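# Four arms raise four rafters into a self-supporting frame

## Task

Leave the four rafters standing as a frame that holds itself up. Each rafter's outer end must rest in the notched top of a post, reaching beyond that post's centre. Its inner end must sit on top of the rafter coming from the neighbouring post, and this must continue all the way around the open centre. Nothing else, including any robot, may be supporting them at the end.

## Robot and tools

Robots: four identical i2rt Big YAM arms named arm1, arm2, arm3 and arm4. Each has six joints, a five-fingered right hand and a wrist camera. Their feet (base_link) sit near the corners: arm1 at about (+0.573, -0.577, +0.757), arm2 at (+0.582, +0.575, +0.802), arm3 at (-0.578, +0.580, +0.815) and arm4 at (-0.581, -0.581, +0.788). Each foot faces along its own +x, turned toward the middle. Fixed room cameras are cam_a, cam_b, cam_c, cam_d and cam_over (overhead). Wrist cameras are arm1_cam_wrist to arm4_cam_wrist.

Frame: one shared scene frame in metres, origin on the floor, +z up. All hand poses use it. The hand point lies 0.045 m in front of the palm. Its +z runs along the straight fingers, +y points out of the palm, and +x runs across the palm away from the thumb.

move: the arguments are arm1, arm2, arm3, arm4 and cameras. Each arm key takes its own object, and any arm left out gets nothing new. Inside an arm's object:
- joints: a dict of absolute targets by name. joint1_rad -2.879 to 2.879 turns the arm about its foot, positive counter-clockwise seen from above. joint2_rad 0 to 3.141 is the shoulder. joint3_rad 0 to 3.019 is the elbow. joint4_rad -1.692 to 1.57 pitches the hand, positive tilting the fingers up. joint5_rad -1.57 to 1.57 swings the hand sideways. joint6_rad -2.094 to 2.094 rolls it. All are in radians. Hand keys run -1 to 1: hand_little, hand_ring, hand_middle, hand_index and hand_thumb_bend, where +1 is straight and -1 is curled. hand_thumb_turn uses +1 for beside the palm and -1 for opposite the fingers. hand_force_limit is a closing-force setting, about 0 N at -1 up to 10 N at +1 (15 N for the thumb). hand_speed runs -0.96 to 1, with full speed from +0.48 upward.
- target: one list of seven numbers [x, y, z, qw, qx, qy, qz]. It is an absolute hand pose in the scene frame, in metres with a unit quaternion. The hand travels to it in a straight line starting from its current hand_target. When target is given, joints may only hold hand keys; any other joint key gets the call refused.
- speed: the top speed of that path, 0.002 to 0.5 m/s, default 0.25. Rotation is capped at twice that value in rad/s. It is refused without target.
- min_time_s: 0.1 to 8 s, the shortest duration for that arm's joint motions.
- cameras: a list of camera names, or ["all"].

All motions in one call start together. Hand paths finish together, paced by the slowest, and are capped near 10 s. Expect a centimetre or more of error at the end of a motion, and lag or overshoot when the arm is nearly straight. A move with no action returns the full state and images.

wait: seconds from 0 to 10, with an optional cameras list. It commands nothing new.

zoom_image: camera plus region [x0, y0, x1, y1] in image pixels, at most 504 wide and 504 high. It only works on a camera that was in the latest images.

show_instructions: shows the reference page. It takes no arguments.

finished_scene: scene (an integer) ends the scene. It cannot be undone, so call it only once the frame stands unaided.

Results: a move line gives each moved arm as done or its worst status. joint_status and hand_status report how each motion ended. off_target means the joint is resting short and may still push. time_out means the arm kept nearby targets and keeps pushing, and on_its_own lists what it does unasked. not_followed, "joint command not followed" or "pose unreachable" mean the collision or self-check withheld the targets. hand_target is the pose at the held joint targets, and hand is the measured pose. hand_stopped_by gives one word per motor in the order little, ring, middle, index, thumb_bend, thumb_turn: moving, target, force, stalled or fault. The *_load_n values are fingertip loads in N, positive when the finger is pushed open. A lost grip shows as loads falling to about 0. Joint velocities read "within noise" when the arm is still. Joint torques include the arm's own weight. Robots in "as last shown" were not commanded, and their lines repeat earlier values. MOTOR HOT warns of heat; an OVER-TEMPERATURE FAULT drops that arm for a while.

Gripping: a finger motor only starts when its target changes by 0.002 or more. It stops at its target or when its load reaches hand_force_limit, then locks. For a gentle grip close at hand_speed -0.94 or lower. To squeeze more, raise the limit and send a more-closed target. With the thumb turned in front of the palm, the hand can wrap objects about 0.035 to 0.065 m thick, or handles down to 0.025 m. A bracket at the wrist on the little-finger side can bump things.

Avoid: any hard press between robots, including one hand closing on another's fingers; the check does not catch everything. Don't knock parts out of the work area or onto the floor, drop them, release them while they move, or slam into fixed or heavy things. A Big YAM does not stop on contact and keeps pushing. Clear such a push by sending the joint its reported position. Long stretched-out holds or pushes heat the motors. Loose parts may get an occasional small nudge, so check the frame on camera before finishing.

Each tool is called after "Call:" as name(argument=value, ...) on one line, values as JSON.

Reference images:

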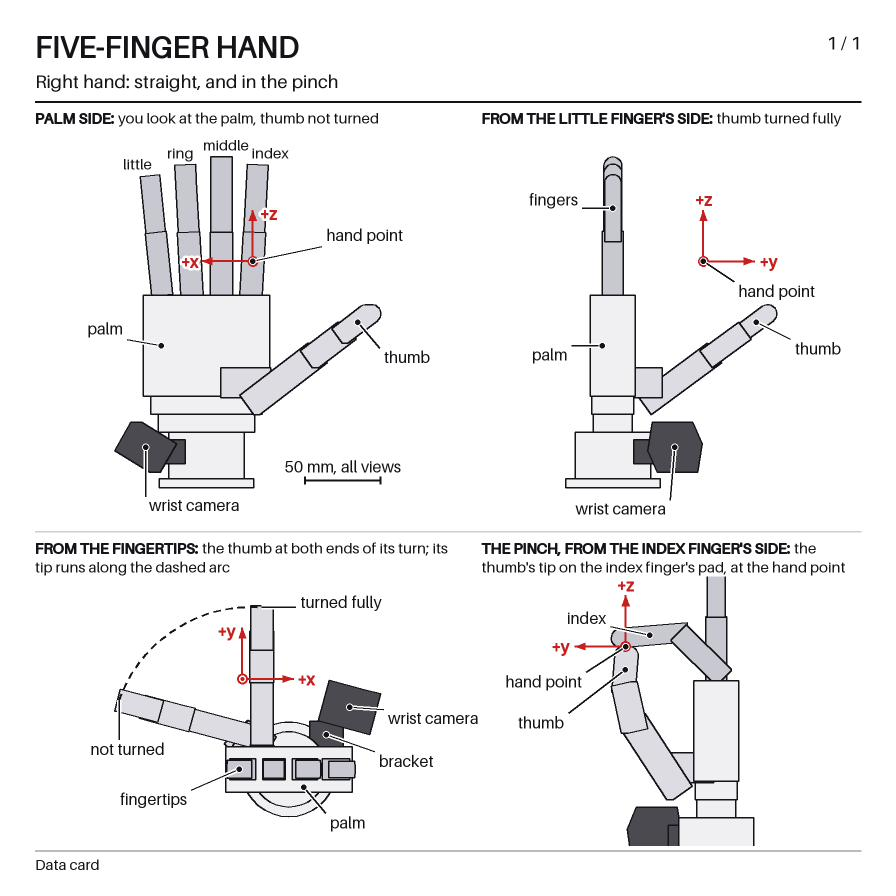

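## Session

Call:
move()

Scene clock: 0.00 s.
Joint torques (N m): no reading
Heat: arm1: hottest joint1_rad 32 °C; arm2: hottest joint1_rad 35 °C; arm3: hottest joint1_rad 33 °C; arm4: hottest joint2_rad 34 °C.
Joint velocities: within noise
arm1.joint_positions: joint1_rad=-0.242 joint2_rad=+0.608 joint3_rad=+1.347 joint4_rad=-1.396 joint5_rad=-0.043 joint6_rad=-1.348 hand_little=+1.000 hand_ring=+1.000 hand_middle=+1.000 hand_index=+1.000 hand_thumb_turn=+1.000 hand_thumb_bend=+1.000 hand_force_limit=+0.000 hand_speed=-0.800
arm1.joint_status: not commanded
arm1.hand_stopped_by: target,target,target,target,target,target
arm1.little_load_n: 0.0
arm1.ring_load_n: 0.0
arm1.middle_load_n: 0.0
arm1.index_load_n: 0.0
arm1.thumb_bend_load_n: 0.0
arm1.thumb_turn_load_n: 0.0
arm1.hand: x=+0.4854 y=-0.3678 z=+1.2156 quat_wxyz=(-0.410, +0.508, +0.742, +0.153) (m; scene frame)
arm1.hand_target: x=+0.4852 y=-0.3677 z=+1.2280 quat_wxyz=(-0.422, +0.503, +0.737, +0.158) (m; scene frame)
arm1.hand_status: not commanded
arm2.joint_positions: joint1_rad=+0.117 joint2_rad=+0.639 joint3_rad=+1.401 joint4_rad=-1.297 joint5_rad=-0.247 joint6_rad=-1.049 hand_little=+1.000 hand_ring=+1.000 hand_middle=+1.000 hand_index=+1.000 hand_thumb_turn=+1.000 hand_thumb_bend=+1.000 hand_force_limit=+0.000 hand_speed=-0.800
arm2.joint_status: not commanded
arm2.hand_stopped_by: target,target,target,target,target,target
arm2.little_load_n: 0.0
arm2.ring_load_n: 0.0
arm2.middle_load_n: 0.0
arm2.index_load_n: 0.0
arm2.thumb_bend_load_n: 0.0
arm2.thumb_turn_load_n: 0.0
arm2.hand: x=+0.4470 y=+0.3725 z=+1.2874 quat_wxyz=(+0.301, +0.229, -0.837, +0.396) (m; scene frame)
arm2.hand_target: x=+0.4478 y=+0.3734 z=+1.2976 quat_wxyz=(+0.309, +0.229, -0.831, +0.402) (m; scene frame)
arm2.hand_status: not commanded
arm3.joint_positions: joint1_rad=+0.460 joint2_rad=+0.553 joint3_rad=+1.363 joint4_rad=-1.142 joint5_rad=+0.185 joint6_rad=-1.192 hand_little=+1.000 hand_ring=+1.000 hand_middle=+1.000 hand_index=+1.000 hand_thumb_turn=+1.000 hand_thumb_bend=+1.000 hand_force_limit=+0.000 hand_speed=-0.800
arm3.joint_status: not commanded
arm3.hand_stopped_by: target,target,target,target,target,target
arm3.little_load_n: 0.0
arm3.ring_load_n: 0.0
arm3.middle_load_n: 0.0
arm3.index_load_n: 0.0
arm3.thumb_bend_load_n: 0.0
arm3.thumb_turn_load_n: 0.0
arm3.hand: x=-0.3894 y=+0.4327 z=+1.3469 quat_wxyz=(+0.058, +0.743, -0.329, +0.580) (m; scene frame)
arm3.hand_target: x=-0.3915 y=+0.4334 z=+1.3578 quat_wxyz=(+0.057, +0.736, -0.327, +0.590) (m; scene frame)
arm3.hand_status: not commanded
arm4.joint_positions: joint1_rad=-0.417 joint2_rad=+0.614 joint3_rad=+1.429 joint4_rad=-1.387 joint5_rad=+0.243 joint6_rad=-1.036 hand_little=+1.000 hand_ring=+1.000 hand_middle=+1.000 hand_index=+1.000 hand_thumb_turn=+1.000 hand_thumb_bend=+1.000 hand_force_limit=+0.000 hand_speed=-0.800
arm4.joint_status: not commanded
arm4.hand_stopped_by: target,target,target,target,target,target
arm4.little_load_n: 0.0
arm4.ring_load_n: 0.0
arm4.middle_load_n: 0.0
arm4.index_load_n: 0.0
arm4.thumb_bend_load_n: 0.0
arm4.thumb_turn_load_n: 0.0
arm4.hand: x=-0.3680 y=-0.5892 z=+1.2849 quat_wxyz=(-0.109, +0.863, -0.134, +0.474) (m; scene frame)
arm4.hand_target: x=-0.3693 y=-0.5897 z=+1.2947 quat_wxyz=(-0.115, +0.857, -0.135, +0.484) (m; scene frame)
arm4.hand_status: not commanded
pictures: arm1_cam_wrist, arm2_cam_wrist, arm3_cam_wrist, arm4_cam_wrist, cam_a, cam_b, cam_c, cam_d, cam_over

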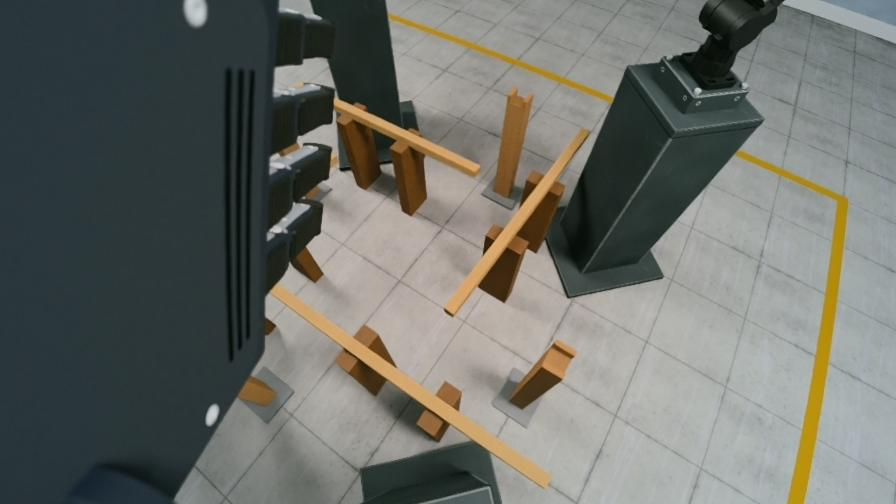

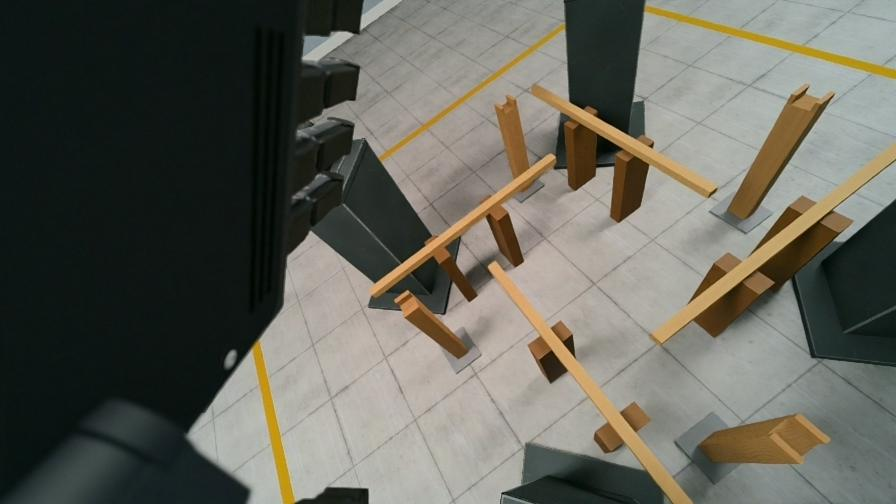

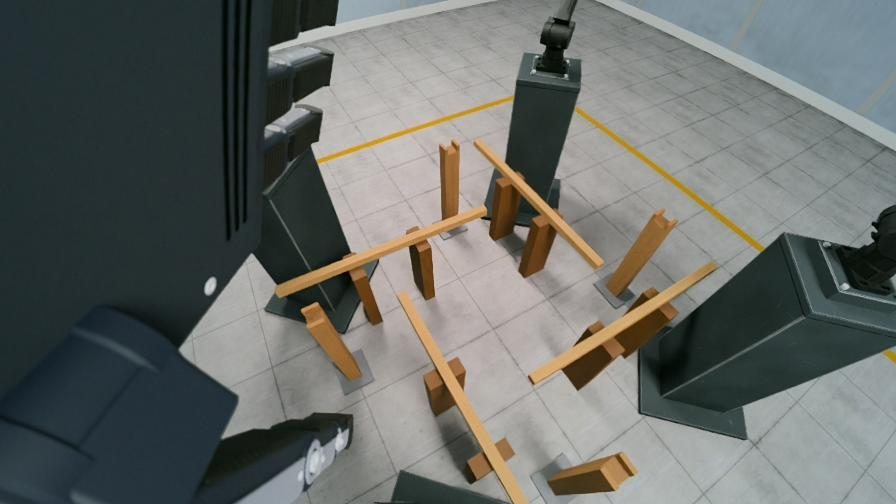

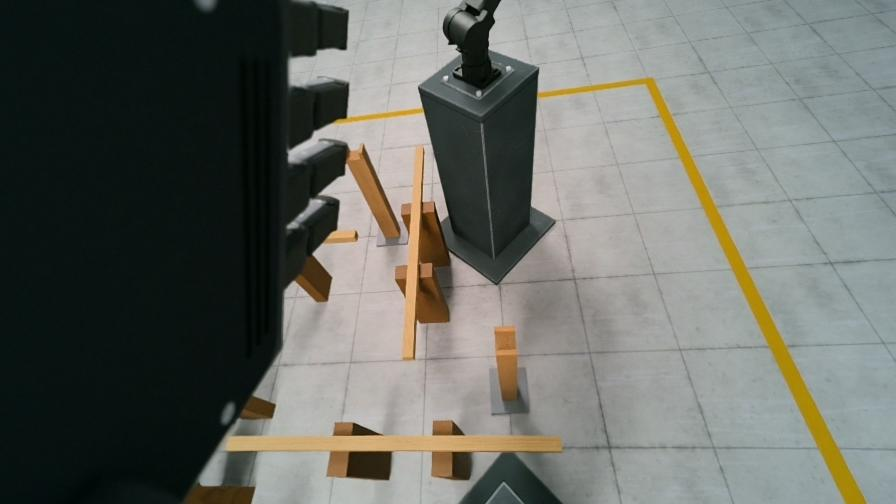

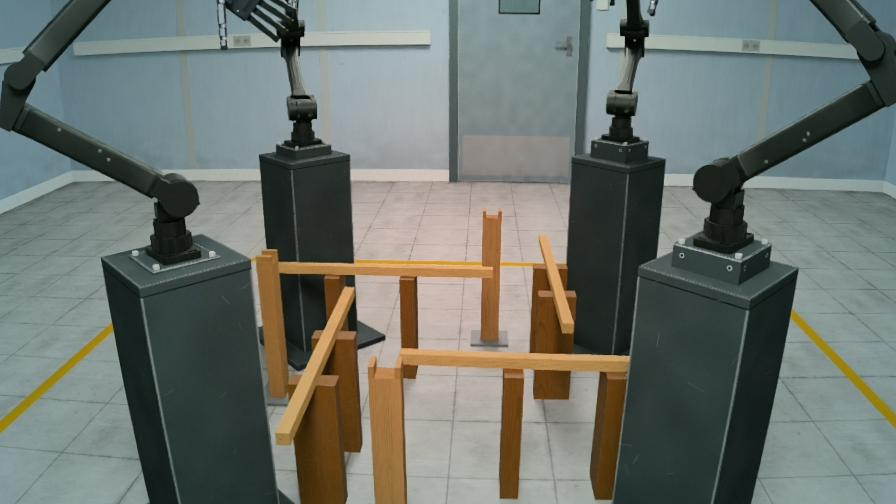

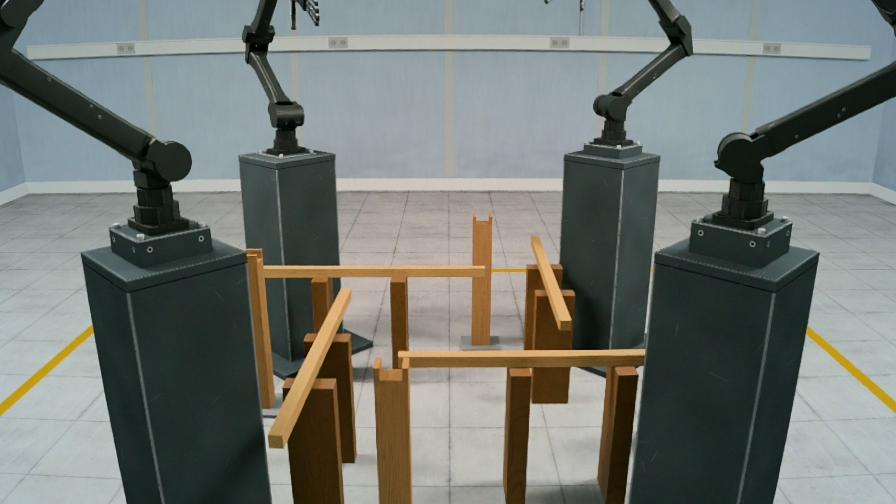

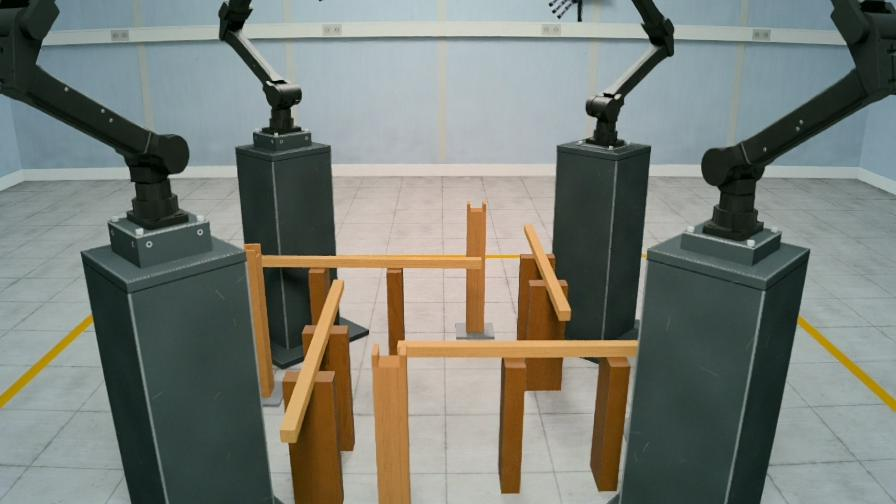

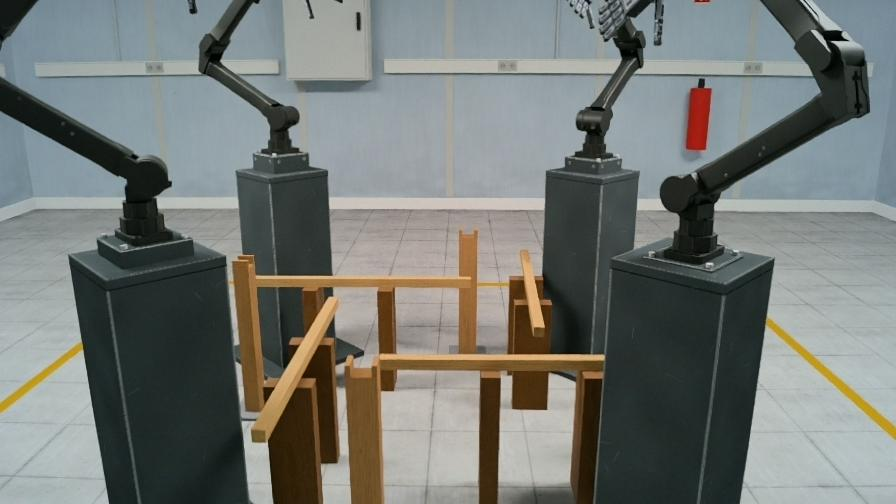

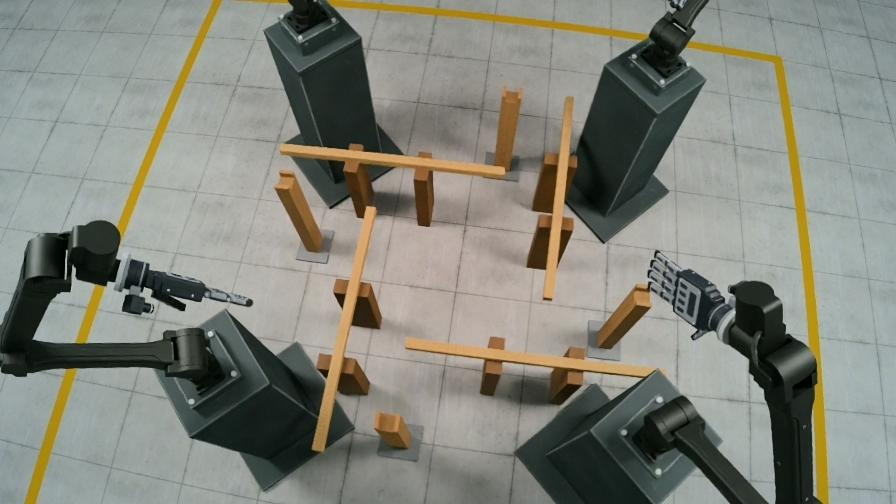

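Call:
zoom_image(camera="cam_over", region=[250, 60, 700, 480])

Call:
zoom_image(camera="cam_d", region=[210, 200, 650, 504])

Call:
zoom_image(camera="cam_a", region=[230, 200, 670, 504])

Call:
zoom_image(camera="cam_b", region=[230, 200, 670, 504])

Call:
zoom_image(camera="cam_c", region=[230, 200, 670, 504])

Scaled by 1.120 from the camera's 896x504 image, which has a finer 1280x720 frame.

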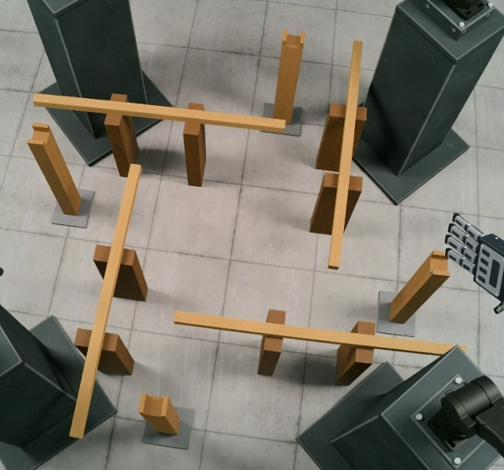

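Scaled by 1.145 from the camera's 896x504 image, which has a finer 1280x720 frame.

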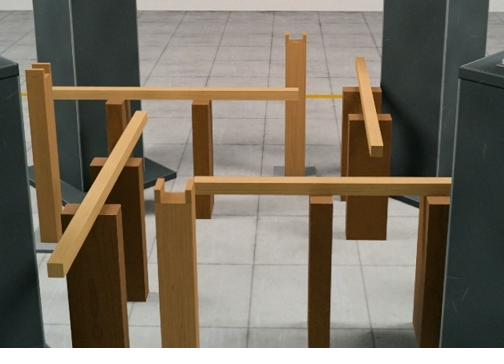

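Scaled by 1.145 from the camera's 896x504 image, which has a finer 1280x720 frame.

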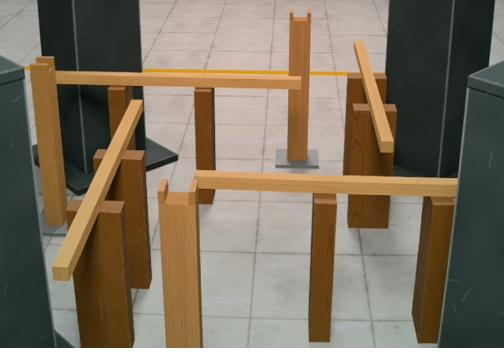

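Scaled by 1.145 from the camera's 896x504 image, which has a finer 1280x720 frame.

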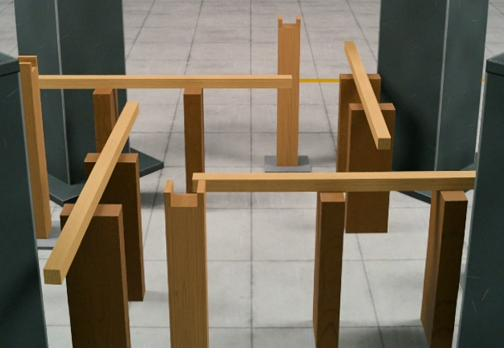

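Scaled by 1.145 from the camera's 896x504 image, which has a finer 1280x720 frame.

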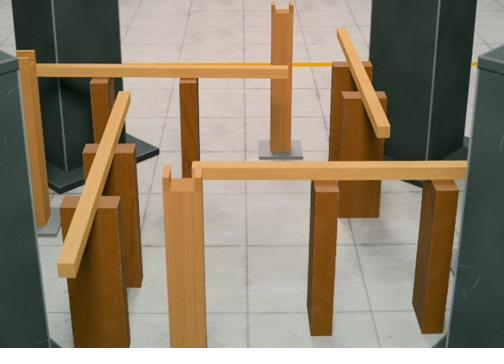

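Call:
zoom_image(camera="cam_d", region=[340, 340, 480, 420])

Call:
zoom_image(camera="cam_over", region=[300, 320, 480, 480])

Call:
zoom_image(camera="cam_over", region=[530, 240, 680, 400])

Call:
zoom_image(camera="cam_a", region=[340, 340, 480, 420])

Scaled by 3.600 from the camera's 896x504 image, which has a finer 1280x720 frame.

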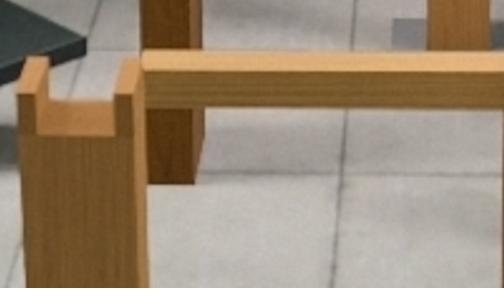

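Scaled by 2.800 from the camera's 896x504 image, which has a finer 1280x720 frame.

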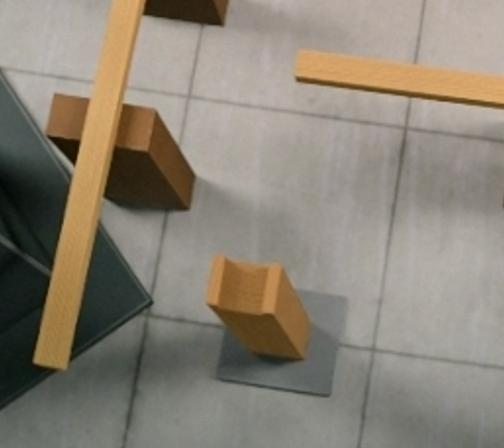

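Scaled by 3.150 from the camera's 896x504 image, which has a finer 1280x720 frame.

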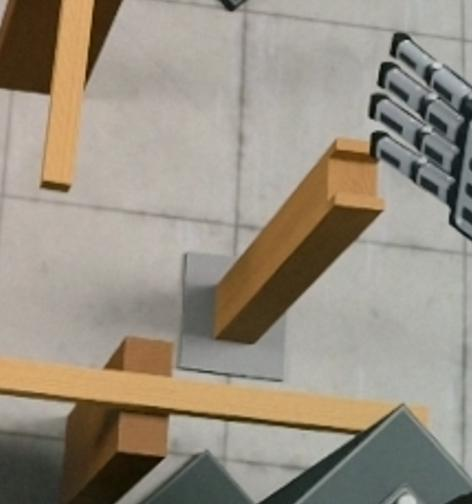

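Scaled by 3.600 from the camera's 896x504 image, which has a finer 1280x720 frame.

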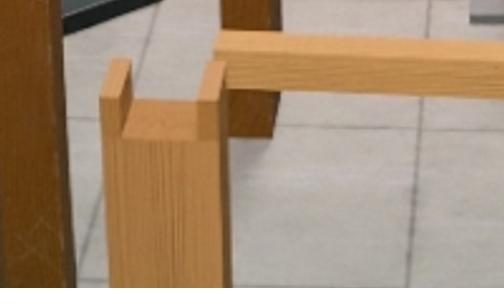

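Call:
move(arm1={"target":[0.245,-0.325,0.62,0,1,0,0],"joints":{"hand_thumb_turn":-1}}, arm2={"target":[0.32,0.238,0.62,0,0.7071,0.7071,0],"joints":{"hand_thumb_turn":-1}}, arm3={"target":[-0.235,0.318,0.62,0,0,1,0],"joints":{"hand_thumb_turn":-1}}, arm4={"target":[-0.325,-0.252,0.62,0,-0.7071,0.7071,0],"joints":{"hand_thumb_turn":-1}}, cameras=["cam_over","cam_d","cam_a","cam_b","cam_c"])

Scene clock: 297.87 s.
Joint torques (N m): arm1=[-3.25 -11.11 6.2 0.77 -0.11 0.26] | arm2=[0.38 -13.04 5.2 0.66 -0.22 0.3] | arm3=[0.03 -13.92 5.15 0.29 -0.08 0.14] | arm4=[-2.32 -8.82 5.7 0.61 -0.21 0.01]
Heat: arm1: hottest joint3_rad 34 °C; arm2: hottest joint3_rad 39 °C; arm3: hottest joint3_rad 38 °C; arm4: hottest joint3_rad 37 °C.
move: arm1 off_target; arm2 off_target; arm3 off_target; arm4 off_target
Joint velocities: within noise
arm1.joint_positions: joint1_rad=-0.038 joint2_rad=+1.934 joint3_rad=+0.915 joint4_rad=-0.571 joint5_rad=-0.007 joint6_rad=+0.750 hand_little=+1.000 hand_ring=+1.000 hand_middle=+1.000 hand_index=+1.000 hand_thumb_turn=-1.000 hand_thumb_bend=+1.000 hand_force_limit=+0.000 hand_speed=-0.800
arm1.joint_status: all done
arm1.hand_stopped_by: target,target,target,target,target,target
arm1.little_load_n: 0.0
arm1.ring_load_n: 0.0
arm1.middle_load_n: 0.0
arm1.index_load_n: 0.0
arm1.thumb_bend_load_n: 0.0
arm1.thumb_turn_load_n: 0.0
arm1.hand: x=+0.2554 y=-0.3411 z=+0.6194 quat_wxyz=(+0.010, +1.000, +0.011, +0.011) (m; scene frame)
arm1.hand_target: x=+0.2453 y=-0.3252 z=+0.6205 quat_wxyz=(+0.000, +1.000, +0.000, +0.000) (m; scene frame)
arm1.hand_status: off_target (0.019 m and 2.1 deg from the pose sent, 0.644 m and 119.0 deg at the start)
arm2.joint_positions: joint1_rad=-0.026 joint2_rad=+2.066 joint3_rad=+0.969 joint4_rad=-0.480 joint5_rad=-0.012 joint6_rad=+0.748 hand_little=+1.000 hand_ring=+1.000 hand_middle=+1.000 hand_index=+1.000 hand_thumb_turn=-1.000 hand_thumb_bend=+1.000 hand_force_limit=+0.000 hand_speed=-0.800
arm2.joint_status: all done
arm2.hand_stopped_by: target,target,target,target,target,target
arm2.little_load_n: 0.0
arm2.ring_load_n: 0.0
arm2.middle_load_n: 0.0
arm2.index_load_n: 0.0
arm2.thumb_bend_load_n: 0.5
arm2.thumb_turn_load_n: 0.0
arm2.hand: x=+0.3306 y=+0.2461 z=+0.6232 quat_wxyz=(+0.001, -0.701, -0.714, -0.006) (m; scene frame)
arm2.hand_target: x=+0.3202 y=+0.2382 z=+0.6203 quat_wxyz=(+0.000, -0.707, -0.707, +0.000) (m; scene frame)
arm2.hand_status: off_target (0.014 m and 1.3 deg from the pose sent, 0.693 m and 129.1 deg at the start)
arm3.joint_positions: joint1_rad=-0.011 joint2_rad=+2.119 joint3_rad=+0.986 joint4_rad=-0.462 joint5_rad=+0.003 joint6_rad=+0.756 hand_little=+1.000 hand_ring=+1.000 hand_middle=+1.000 hand_index=+1.000 hand_thumb_turn=-1.000 hand_thumb_bend=+1.000 hand_force_limit=+0.000 hand_speed=-0.800
arm3.joint_status: all done
arm3.hand_stopped_by: target,target,target,target,target,target
arm3.little_load_n: -0.5
arm3.ring_load_n: 0.0
arm3.middle_load_n: 0.0
arm3.index_load_n: 0.0
arm3.thumb_bend_load_n: 0.0
arm3.thumb_turn_load_n: 0.0
arm3.hand: x=-0.2457 y=+0.3320 z=+0.6195 quat_wxyz=(+0.010, +0.011, -1.000, -0.008) (m; scene frame)
arm3.hand_target: x=-0.2353 y=+0.3181 z=+0.6204 quat_wxyz=(+0.000, +0.000, -1.000, +0.000) (m; scene frame)
arm3.hand_status: off_target (0.018 m and 2.0 deg from the pose sent, 0.752 m and 141.6 deg at the start)
arm4.joint_positions: joint1_rad=-0.010 joint2_rad=+2.027 joint3_rad=+0.935 joint4_rad=-0.499 joint5_rad=+0.005 joint6_rad=+0.748 hand_little=+1.000 hand_ring=+1.000 hand_middle=+1.000 hand_index=+1.000 hand_thumb_turn=-1.000 hand_thumb_bend=+1.000 hand_force_limit=+0.000 hand_speed=-0.800
arm4.joint_status: all done
arm4.hand_stopped_by: target,target,target,target,target,target
arm4.little_load_n: 0.0
arm4.ring_load_n: 0.0
arm4.middle_load_n: 0.0
arm4.index_load_n: 0.0
arm4.thumb_bend_load_n: 0.0
arm4.thumb_turn_load_n: 0.0
arm4.hand: x=-0.3383 y=-0.2612 z=+0.6213 quat_wxyz=(+0.011, +0.713, -0.701, +0.002) (m; scene frame)
arm4.hand_target: x=-0.3252 y=-0.2523 z=+0.6203 quat_wxyz=(+0.000, +0.707, -0.707, +0.000) (m; scene frame)
arm4.hand_status: off_target (0.016 m and 1.6 deg from the pose sent, 0.747 m and 90.3 deg at the start)
pictures: cam_a, cam_b, cam_c, cam_d, cam_over

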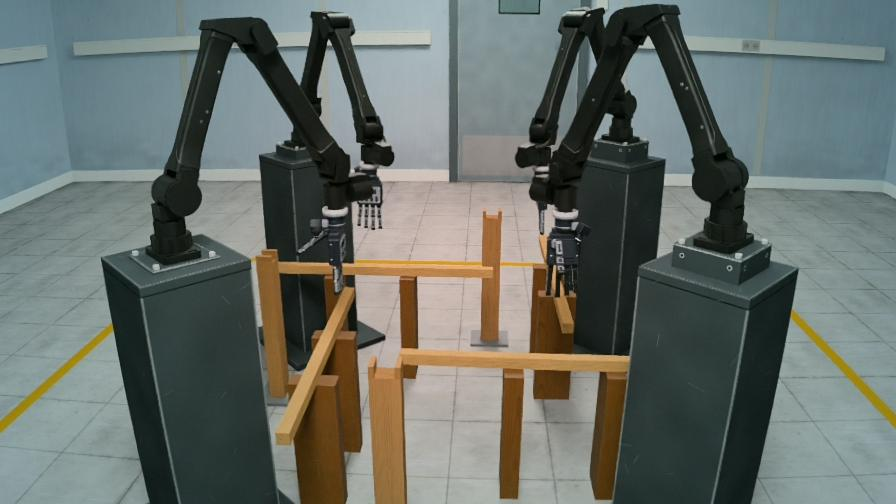

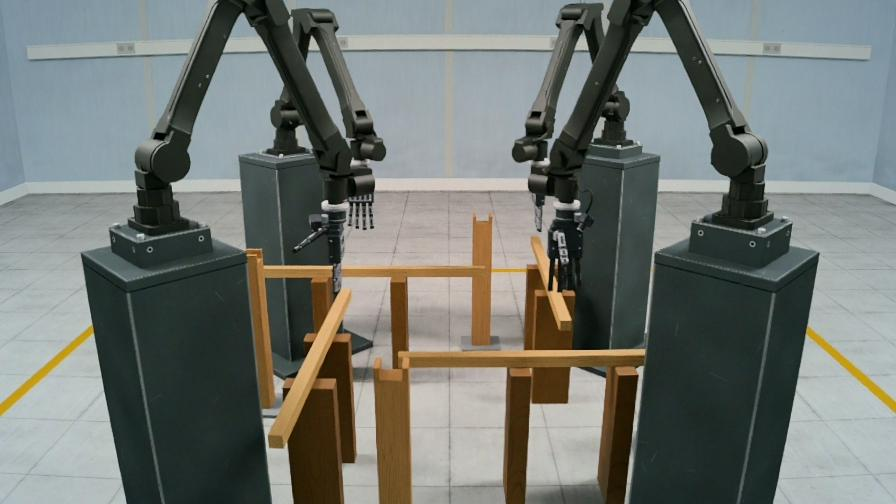

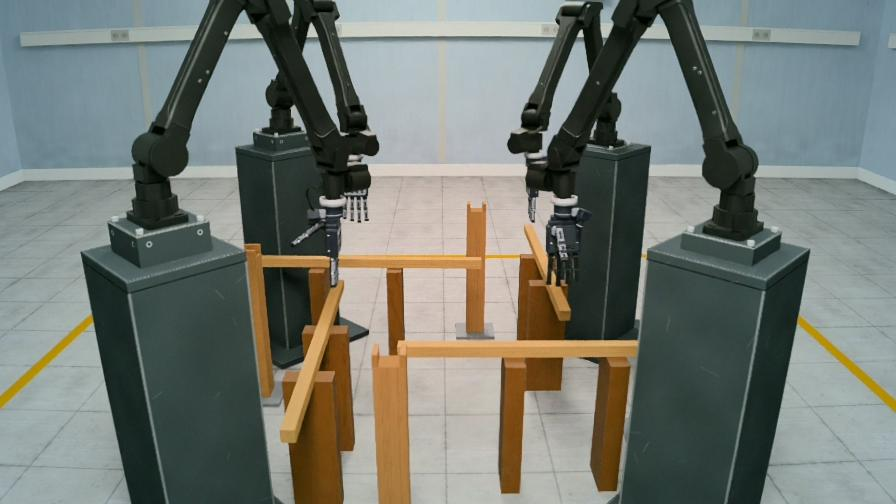

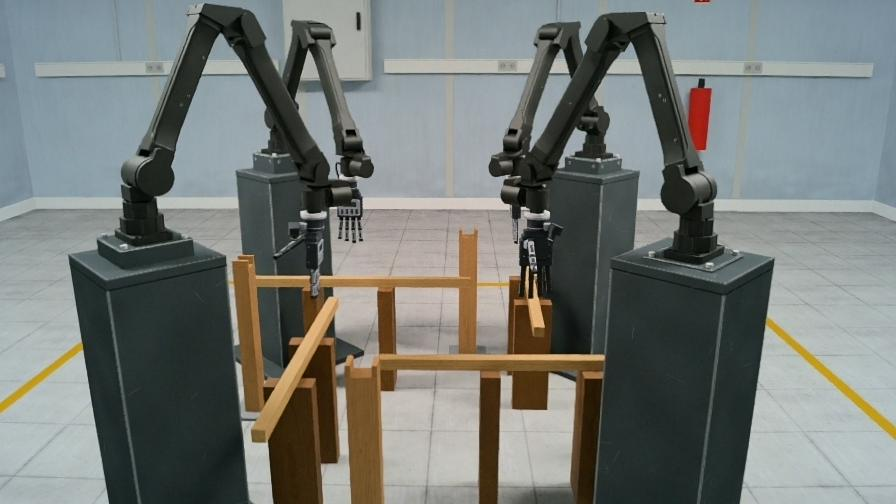

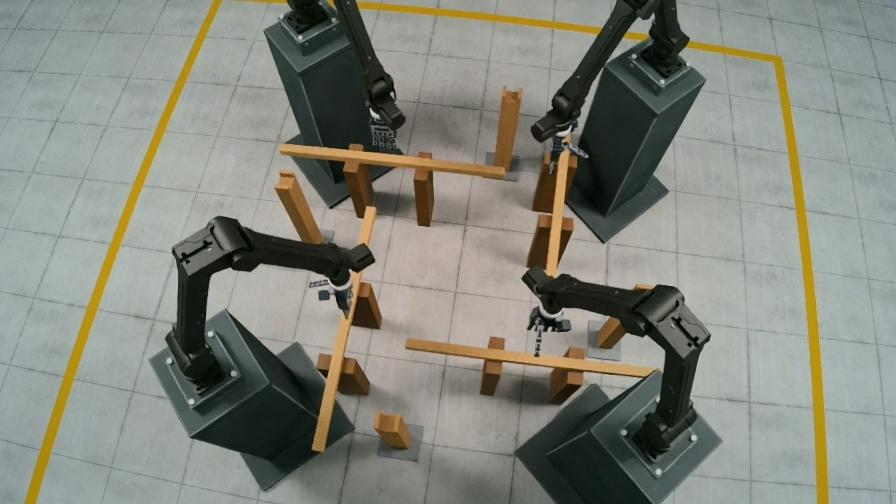

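Call:
move(arm1={"target":[0.235,-0.312,0.485,0,1,0,0]}, arm2={"target":[0.31,0.230,0.485,0,0.7071,0.7071,0]}, arm3={"target":[-0.225,0.304,0.485,0,0,1,0]}, arm4={"target":[-0.312,-0.243,0.485,0,-0.7071,0.7071,0]}, cameras=["cam_over","cam_d","cam_a","cam_b","cam_c"])

Call:
zoom_image(camera="cam_a", region=[260, 200, 400, 450])

Call:
zoom_image(camera="cam_b", region=[260, 200, 400, 450])

Call:
zoom_image(camera="cam_c", region=[260, 200, 400, 450])

Call:
zoom_image(camera="cam_d", region=[240, 200, 380, 450])

Call:
zoom_image(camera="cam_over", region=[280, 80, 700, 420])

Scene clock: 325.03 s.
Joint torques (N m): arm1=[-3.19 -13.8 3.97 0.81 -0.07 0.2] | arm2=[0.5 -15.21 2.97 0.83 -0.22 0.29] | arm3=[-0.5 -16.21 3.15 0.58 -0.11 0.04] | arm4=[-2.43 -10.46 3.47 0.65 -0.21 -0.04]
Heat: arm1: hottest joint3_rad 33 °C; arm2: hottest joint3_rad 37 °C; arm3: hottest joint3_rad 36 °C; arm4: hottest joint3_rad 36 °C.
move: arm1 off_target; arm2 done; arm3 off_target; arm4 done
Joint velocities: within noise
arm1.joint_positions: joint1_rad=-0.038 joint2_rad=+2.303 joint3_rad=+1.042 joint4_rad=-0.320 joint5_rad=-0.007 joint6_rad=+0.750 hand_little=+1.000 hand_ring=+1.000 hand_middle=+1.000 hand_index=+1.000 hand_thumb_turn=-1.000 hand_thumb_bend=+1.000 hand_force_limit=+0.000 hand_speed=-0.800
arm1.joint_status: not commanded
arm1.hand_stopped_by: target,target,target,target,target,target
arm1.little_load_n: 0.0
arm1.ring_load_n: 0.0
arm1.middle_load_n: 0.0
arm1.index_load_n: 0.0
arm1.thumb_bend_load_n: 0.0
arm1.thumb_turn_load_n: 0.0
arm1.hand: x=+0.2406 y=-0.3241 z=+0.4868 quat_wxyz=(+0.007, +1.000, +0.010, +0.008) (m; scene frame)
arm1.hand_target: x=+0.2352 y=-0.3121 z=+0.4853 quat_wxyz=(+0.000, +1.000, +0.000, +0.000) (m; scene frame)
arm1.hand_status: off_target (0.013 m and 1.7 deg from the pose sent, 0.139 m and 2.1 deg at the start)
arm2.joint_positions: joint1_rad=-0.026 joint2_rad=+2.428 joint3_rad=+1.128 joint4_rad=-0.272 joint5_rad=-0.012 joint6_rad=+0.750 hand_little=+1.000 hand_ring=+1.000 hand_middle=+1.000 hand_index=+1.000 hand_thumb_turn=-1.000 hand_thumb_bend=+1.000 hand_force_limit=+0.000 hand_speed=-0.800
arm2.joint_status: not commanded
arm2.hand_stopped_by: target,target,target,target,target,target
arm2.little_load_n: 0.0
arm2.ring_load_n: 0.0
arm2.middle_load_n: 0.0
arm2.index_load_n: 0.0
arm2.thumb_bend_load_n: 0.0
arm2.thumb_turn_load_n: 0.0
arm2.hand: x=+0.3154 y=+0.2340 z=+0.4904 quat_wxyz=(+0.001, -0.701, -0.713, -0.004) (m; scene frame)
arm2.hand_target: x=+0.3101 y=+0.2301 z=+0.4851 quat_wxyz=(+0.000, -0.707, -0.707, +0.000) (m; scene frame)
arm2.hand_status: done (0.009 m and 1.0 deg from the pose sent, 0.141 m and 1.3 deg at the start)
arm3.joint_positions: joint1_rad=-0.013 joint2_rad=+2.484 joint3_rad=+1.167 joint4_rad=-0.276 joint5_rad=+0.003 joint6_rad=+0.756 hand_little=+1.000 hand_ring=+1.000 hand_middle=+1.000 hand_index=+1.000 hand_thumb_turn=-1.000 hand_thumb_bend=+1.000 hand_force_limit=+0.000 hand_speed=-0.800
arm3.joint_status: not commanded
arm3.hand_stopped_by: target,target,target,target,target,target
arm3.little_load_n: 0.0
arm3.ring_load_n: 0.0
arm3.middle_load_n: 0.0
arm3.index_load_n: 0.0
arm3.thumb_bend_load_n: 0.0
arm3.thumb_turn_load_n: 0.0
arm3.hand: x=-0.2314 y=+0.3162 z=+0.4857 quat_wxyz=(+0.009, +0.010, -1.000, -0.007) (m; scene frame)
arm3.hand_target: x=-0.2253 y=+0.3041 z=+0.4853 quat_wxyz=(+0.000, +0.000, -1.000, +0.000) (m; scene frame)
arm3.hand_status: off_target (0.014 m and 1.7 deg from the pose sent, 0.139 m and 1.9 deg at the start)
arm4.joint_positions: joint1_rad=-0.015 joint2_rad=+2.395 joint3_rad=+1.090 joint4_rad=-0.276 joint5_rad=+0.005 joint6_rad=+0.749 hand_little=+1.000 hand_ring=+1.000 hand_middle=+1.000 hand_index=+1.000 hand_thumb_turn=-1.000 hand_thumb_bend=+1.000 hand_force_limit=+0.000 hand_speed=-0.800
arm4.joint_status: not commanded
arm4.hand_stopped_by: target,target,target,target,target,target
arm4.little_load_n: 0.0
arm4.ring_load_n: 0.0
arm4.middle_load_n: 0.0
arm4.index_load_n: 0.0
arm4.thumb_bend_load_n: 0.0
arm4.thumb_turn_load_n: 0.0
arm4.hand: x=-0.3201 y=-0.2464 z=+0.4889 quat_wxyz=(+0.006, +0.712, -0.703, +0.002) (m; scene frame)
arm4.hand_target: x=-0.3121 y=-0.2432 z=+0.4851 quat_wxyz=(+0.000, +0.707, -0.707, +0.000) (m; scene frame)
arm4.hand_status: done (0.010 m and 1.0 deg from the pose sent, 0.140 m and 1.6 deg at the start)
pictures: cam_a, cam_b, cam_c, cam_d, cam_over

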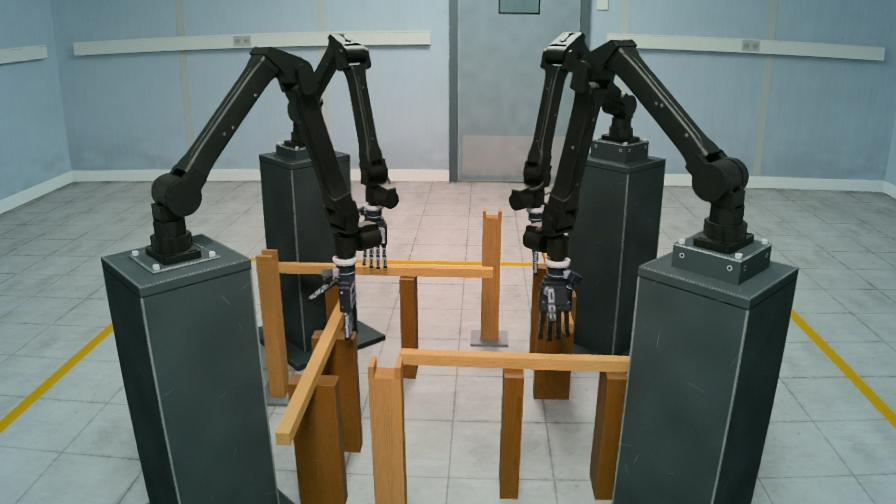

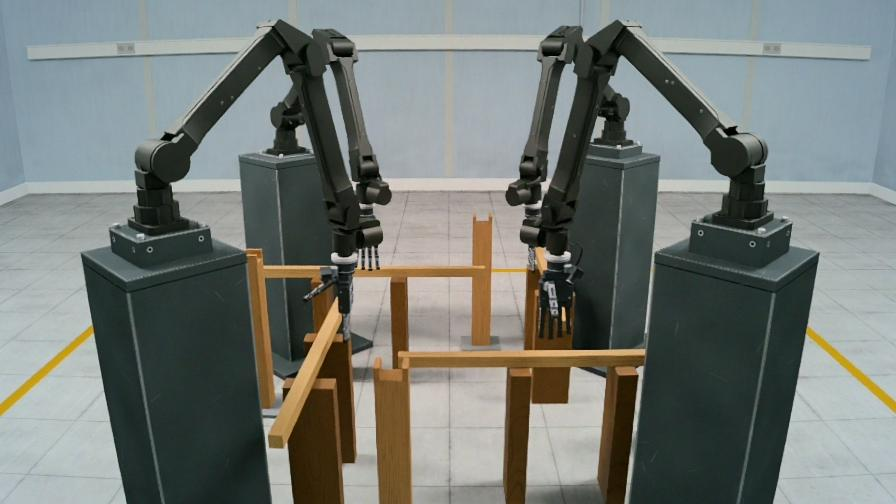

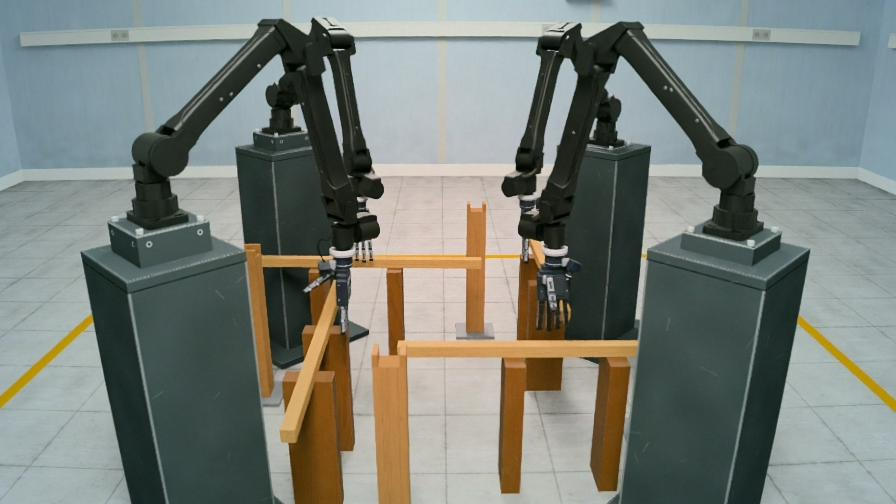

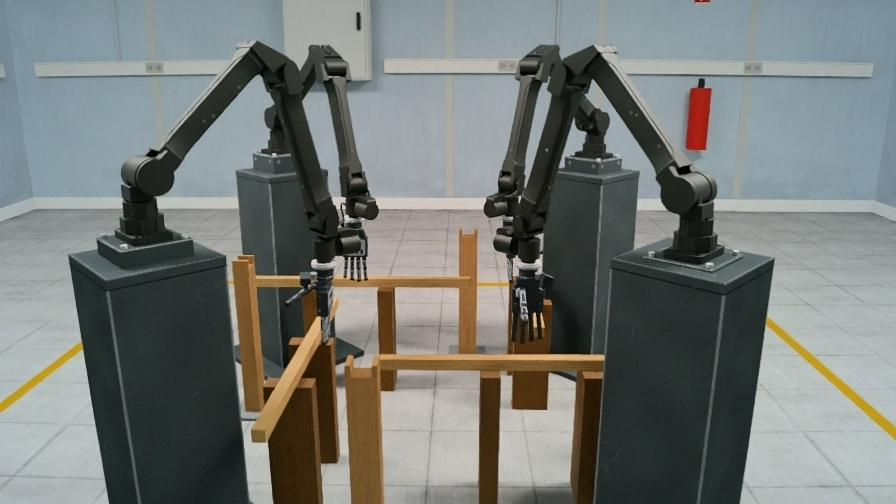

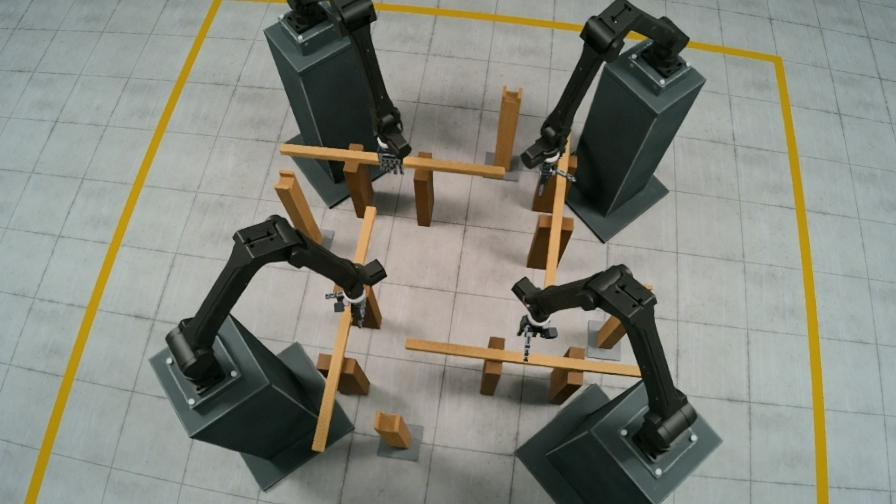

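Scaled by 2.016 from the camera's 896x504 image, which has a finer 1280x720 frame.

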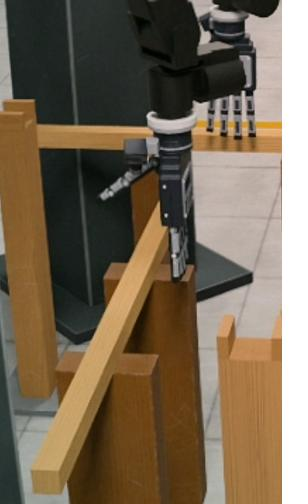

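Scaled by 2.016 from the camera's 896x504 image, which has a finer 1280x720 frame.

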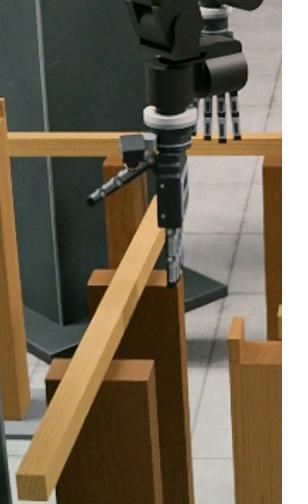

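Scaled by 2.016 from the camera's 896x504 image, which has a finer 1280x720 frame.

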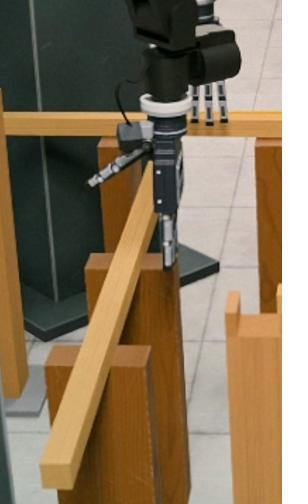

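Scaled by 2.016 from the camera's 896x504 image, which has a finer 1280x720 frame.

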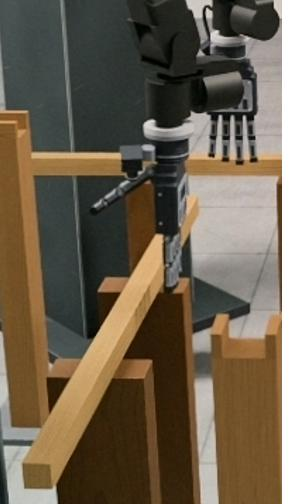

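Scaled by 1.200 from the camera's 896x504 image, which has a finer 1280x720 frame.

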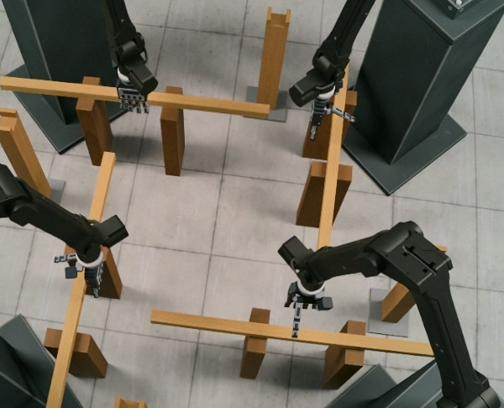

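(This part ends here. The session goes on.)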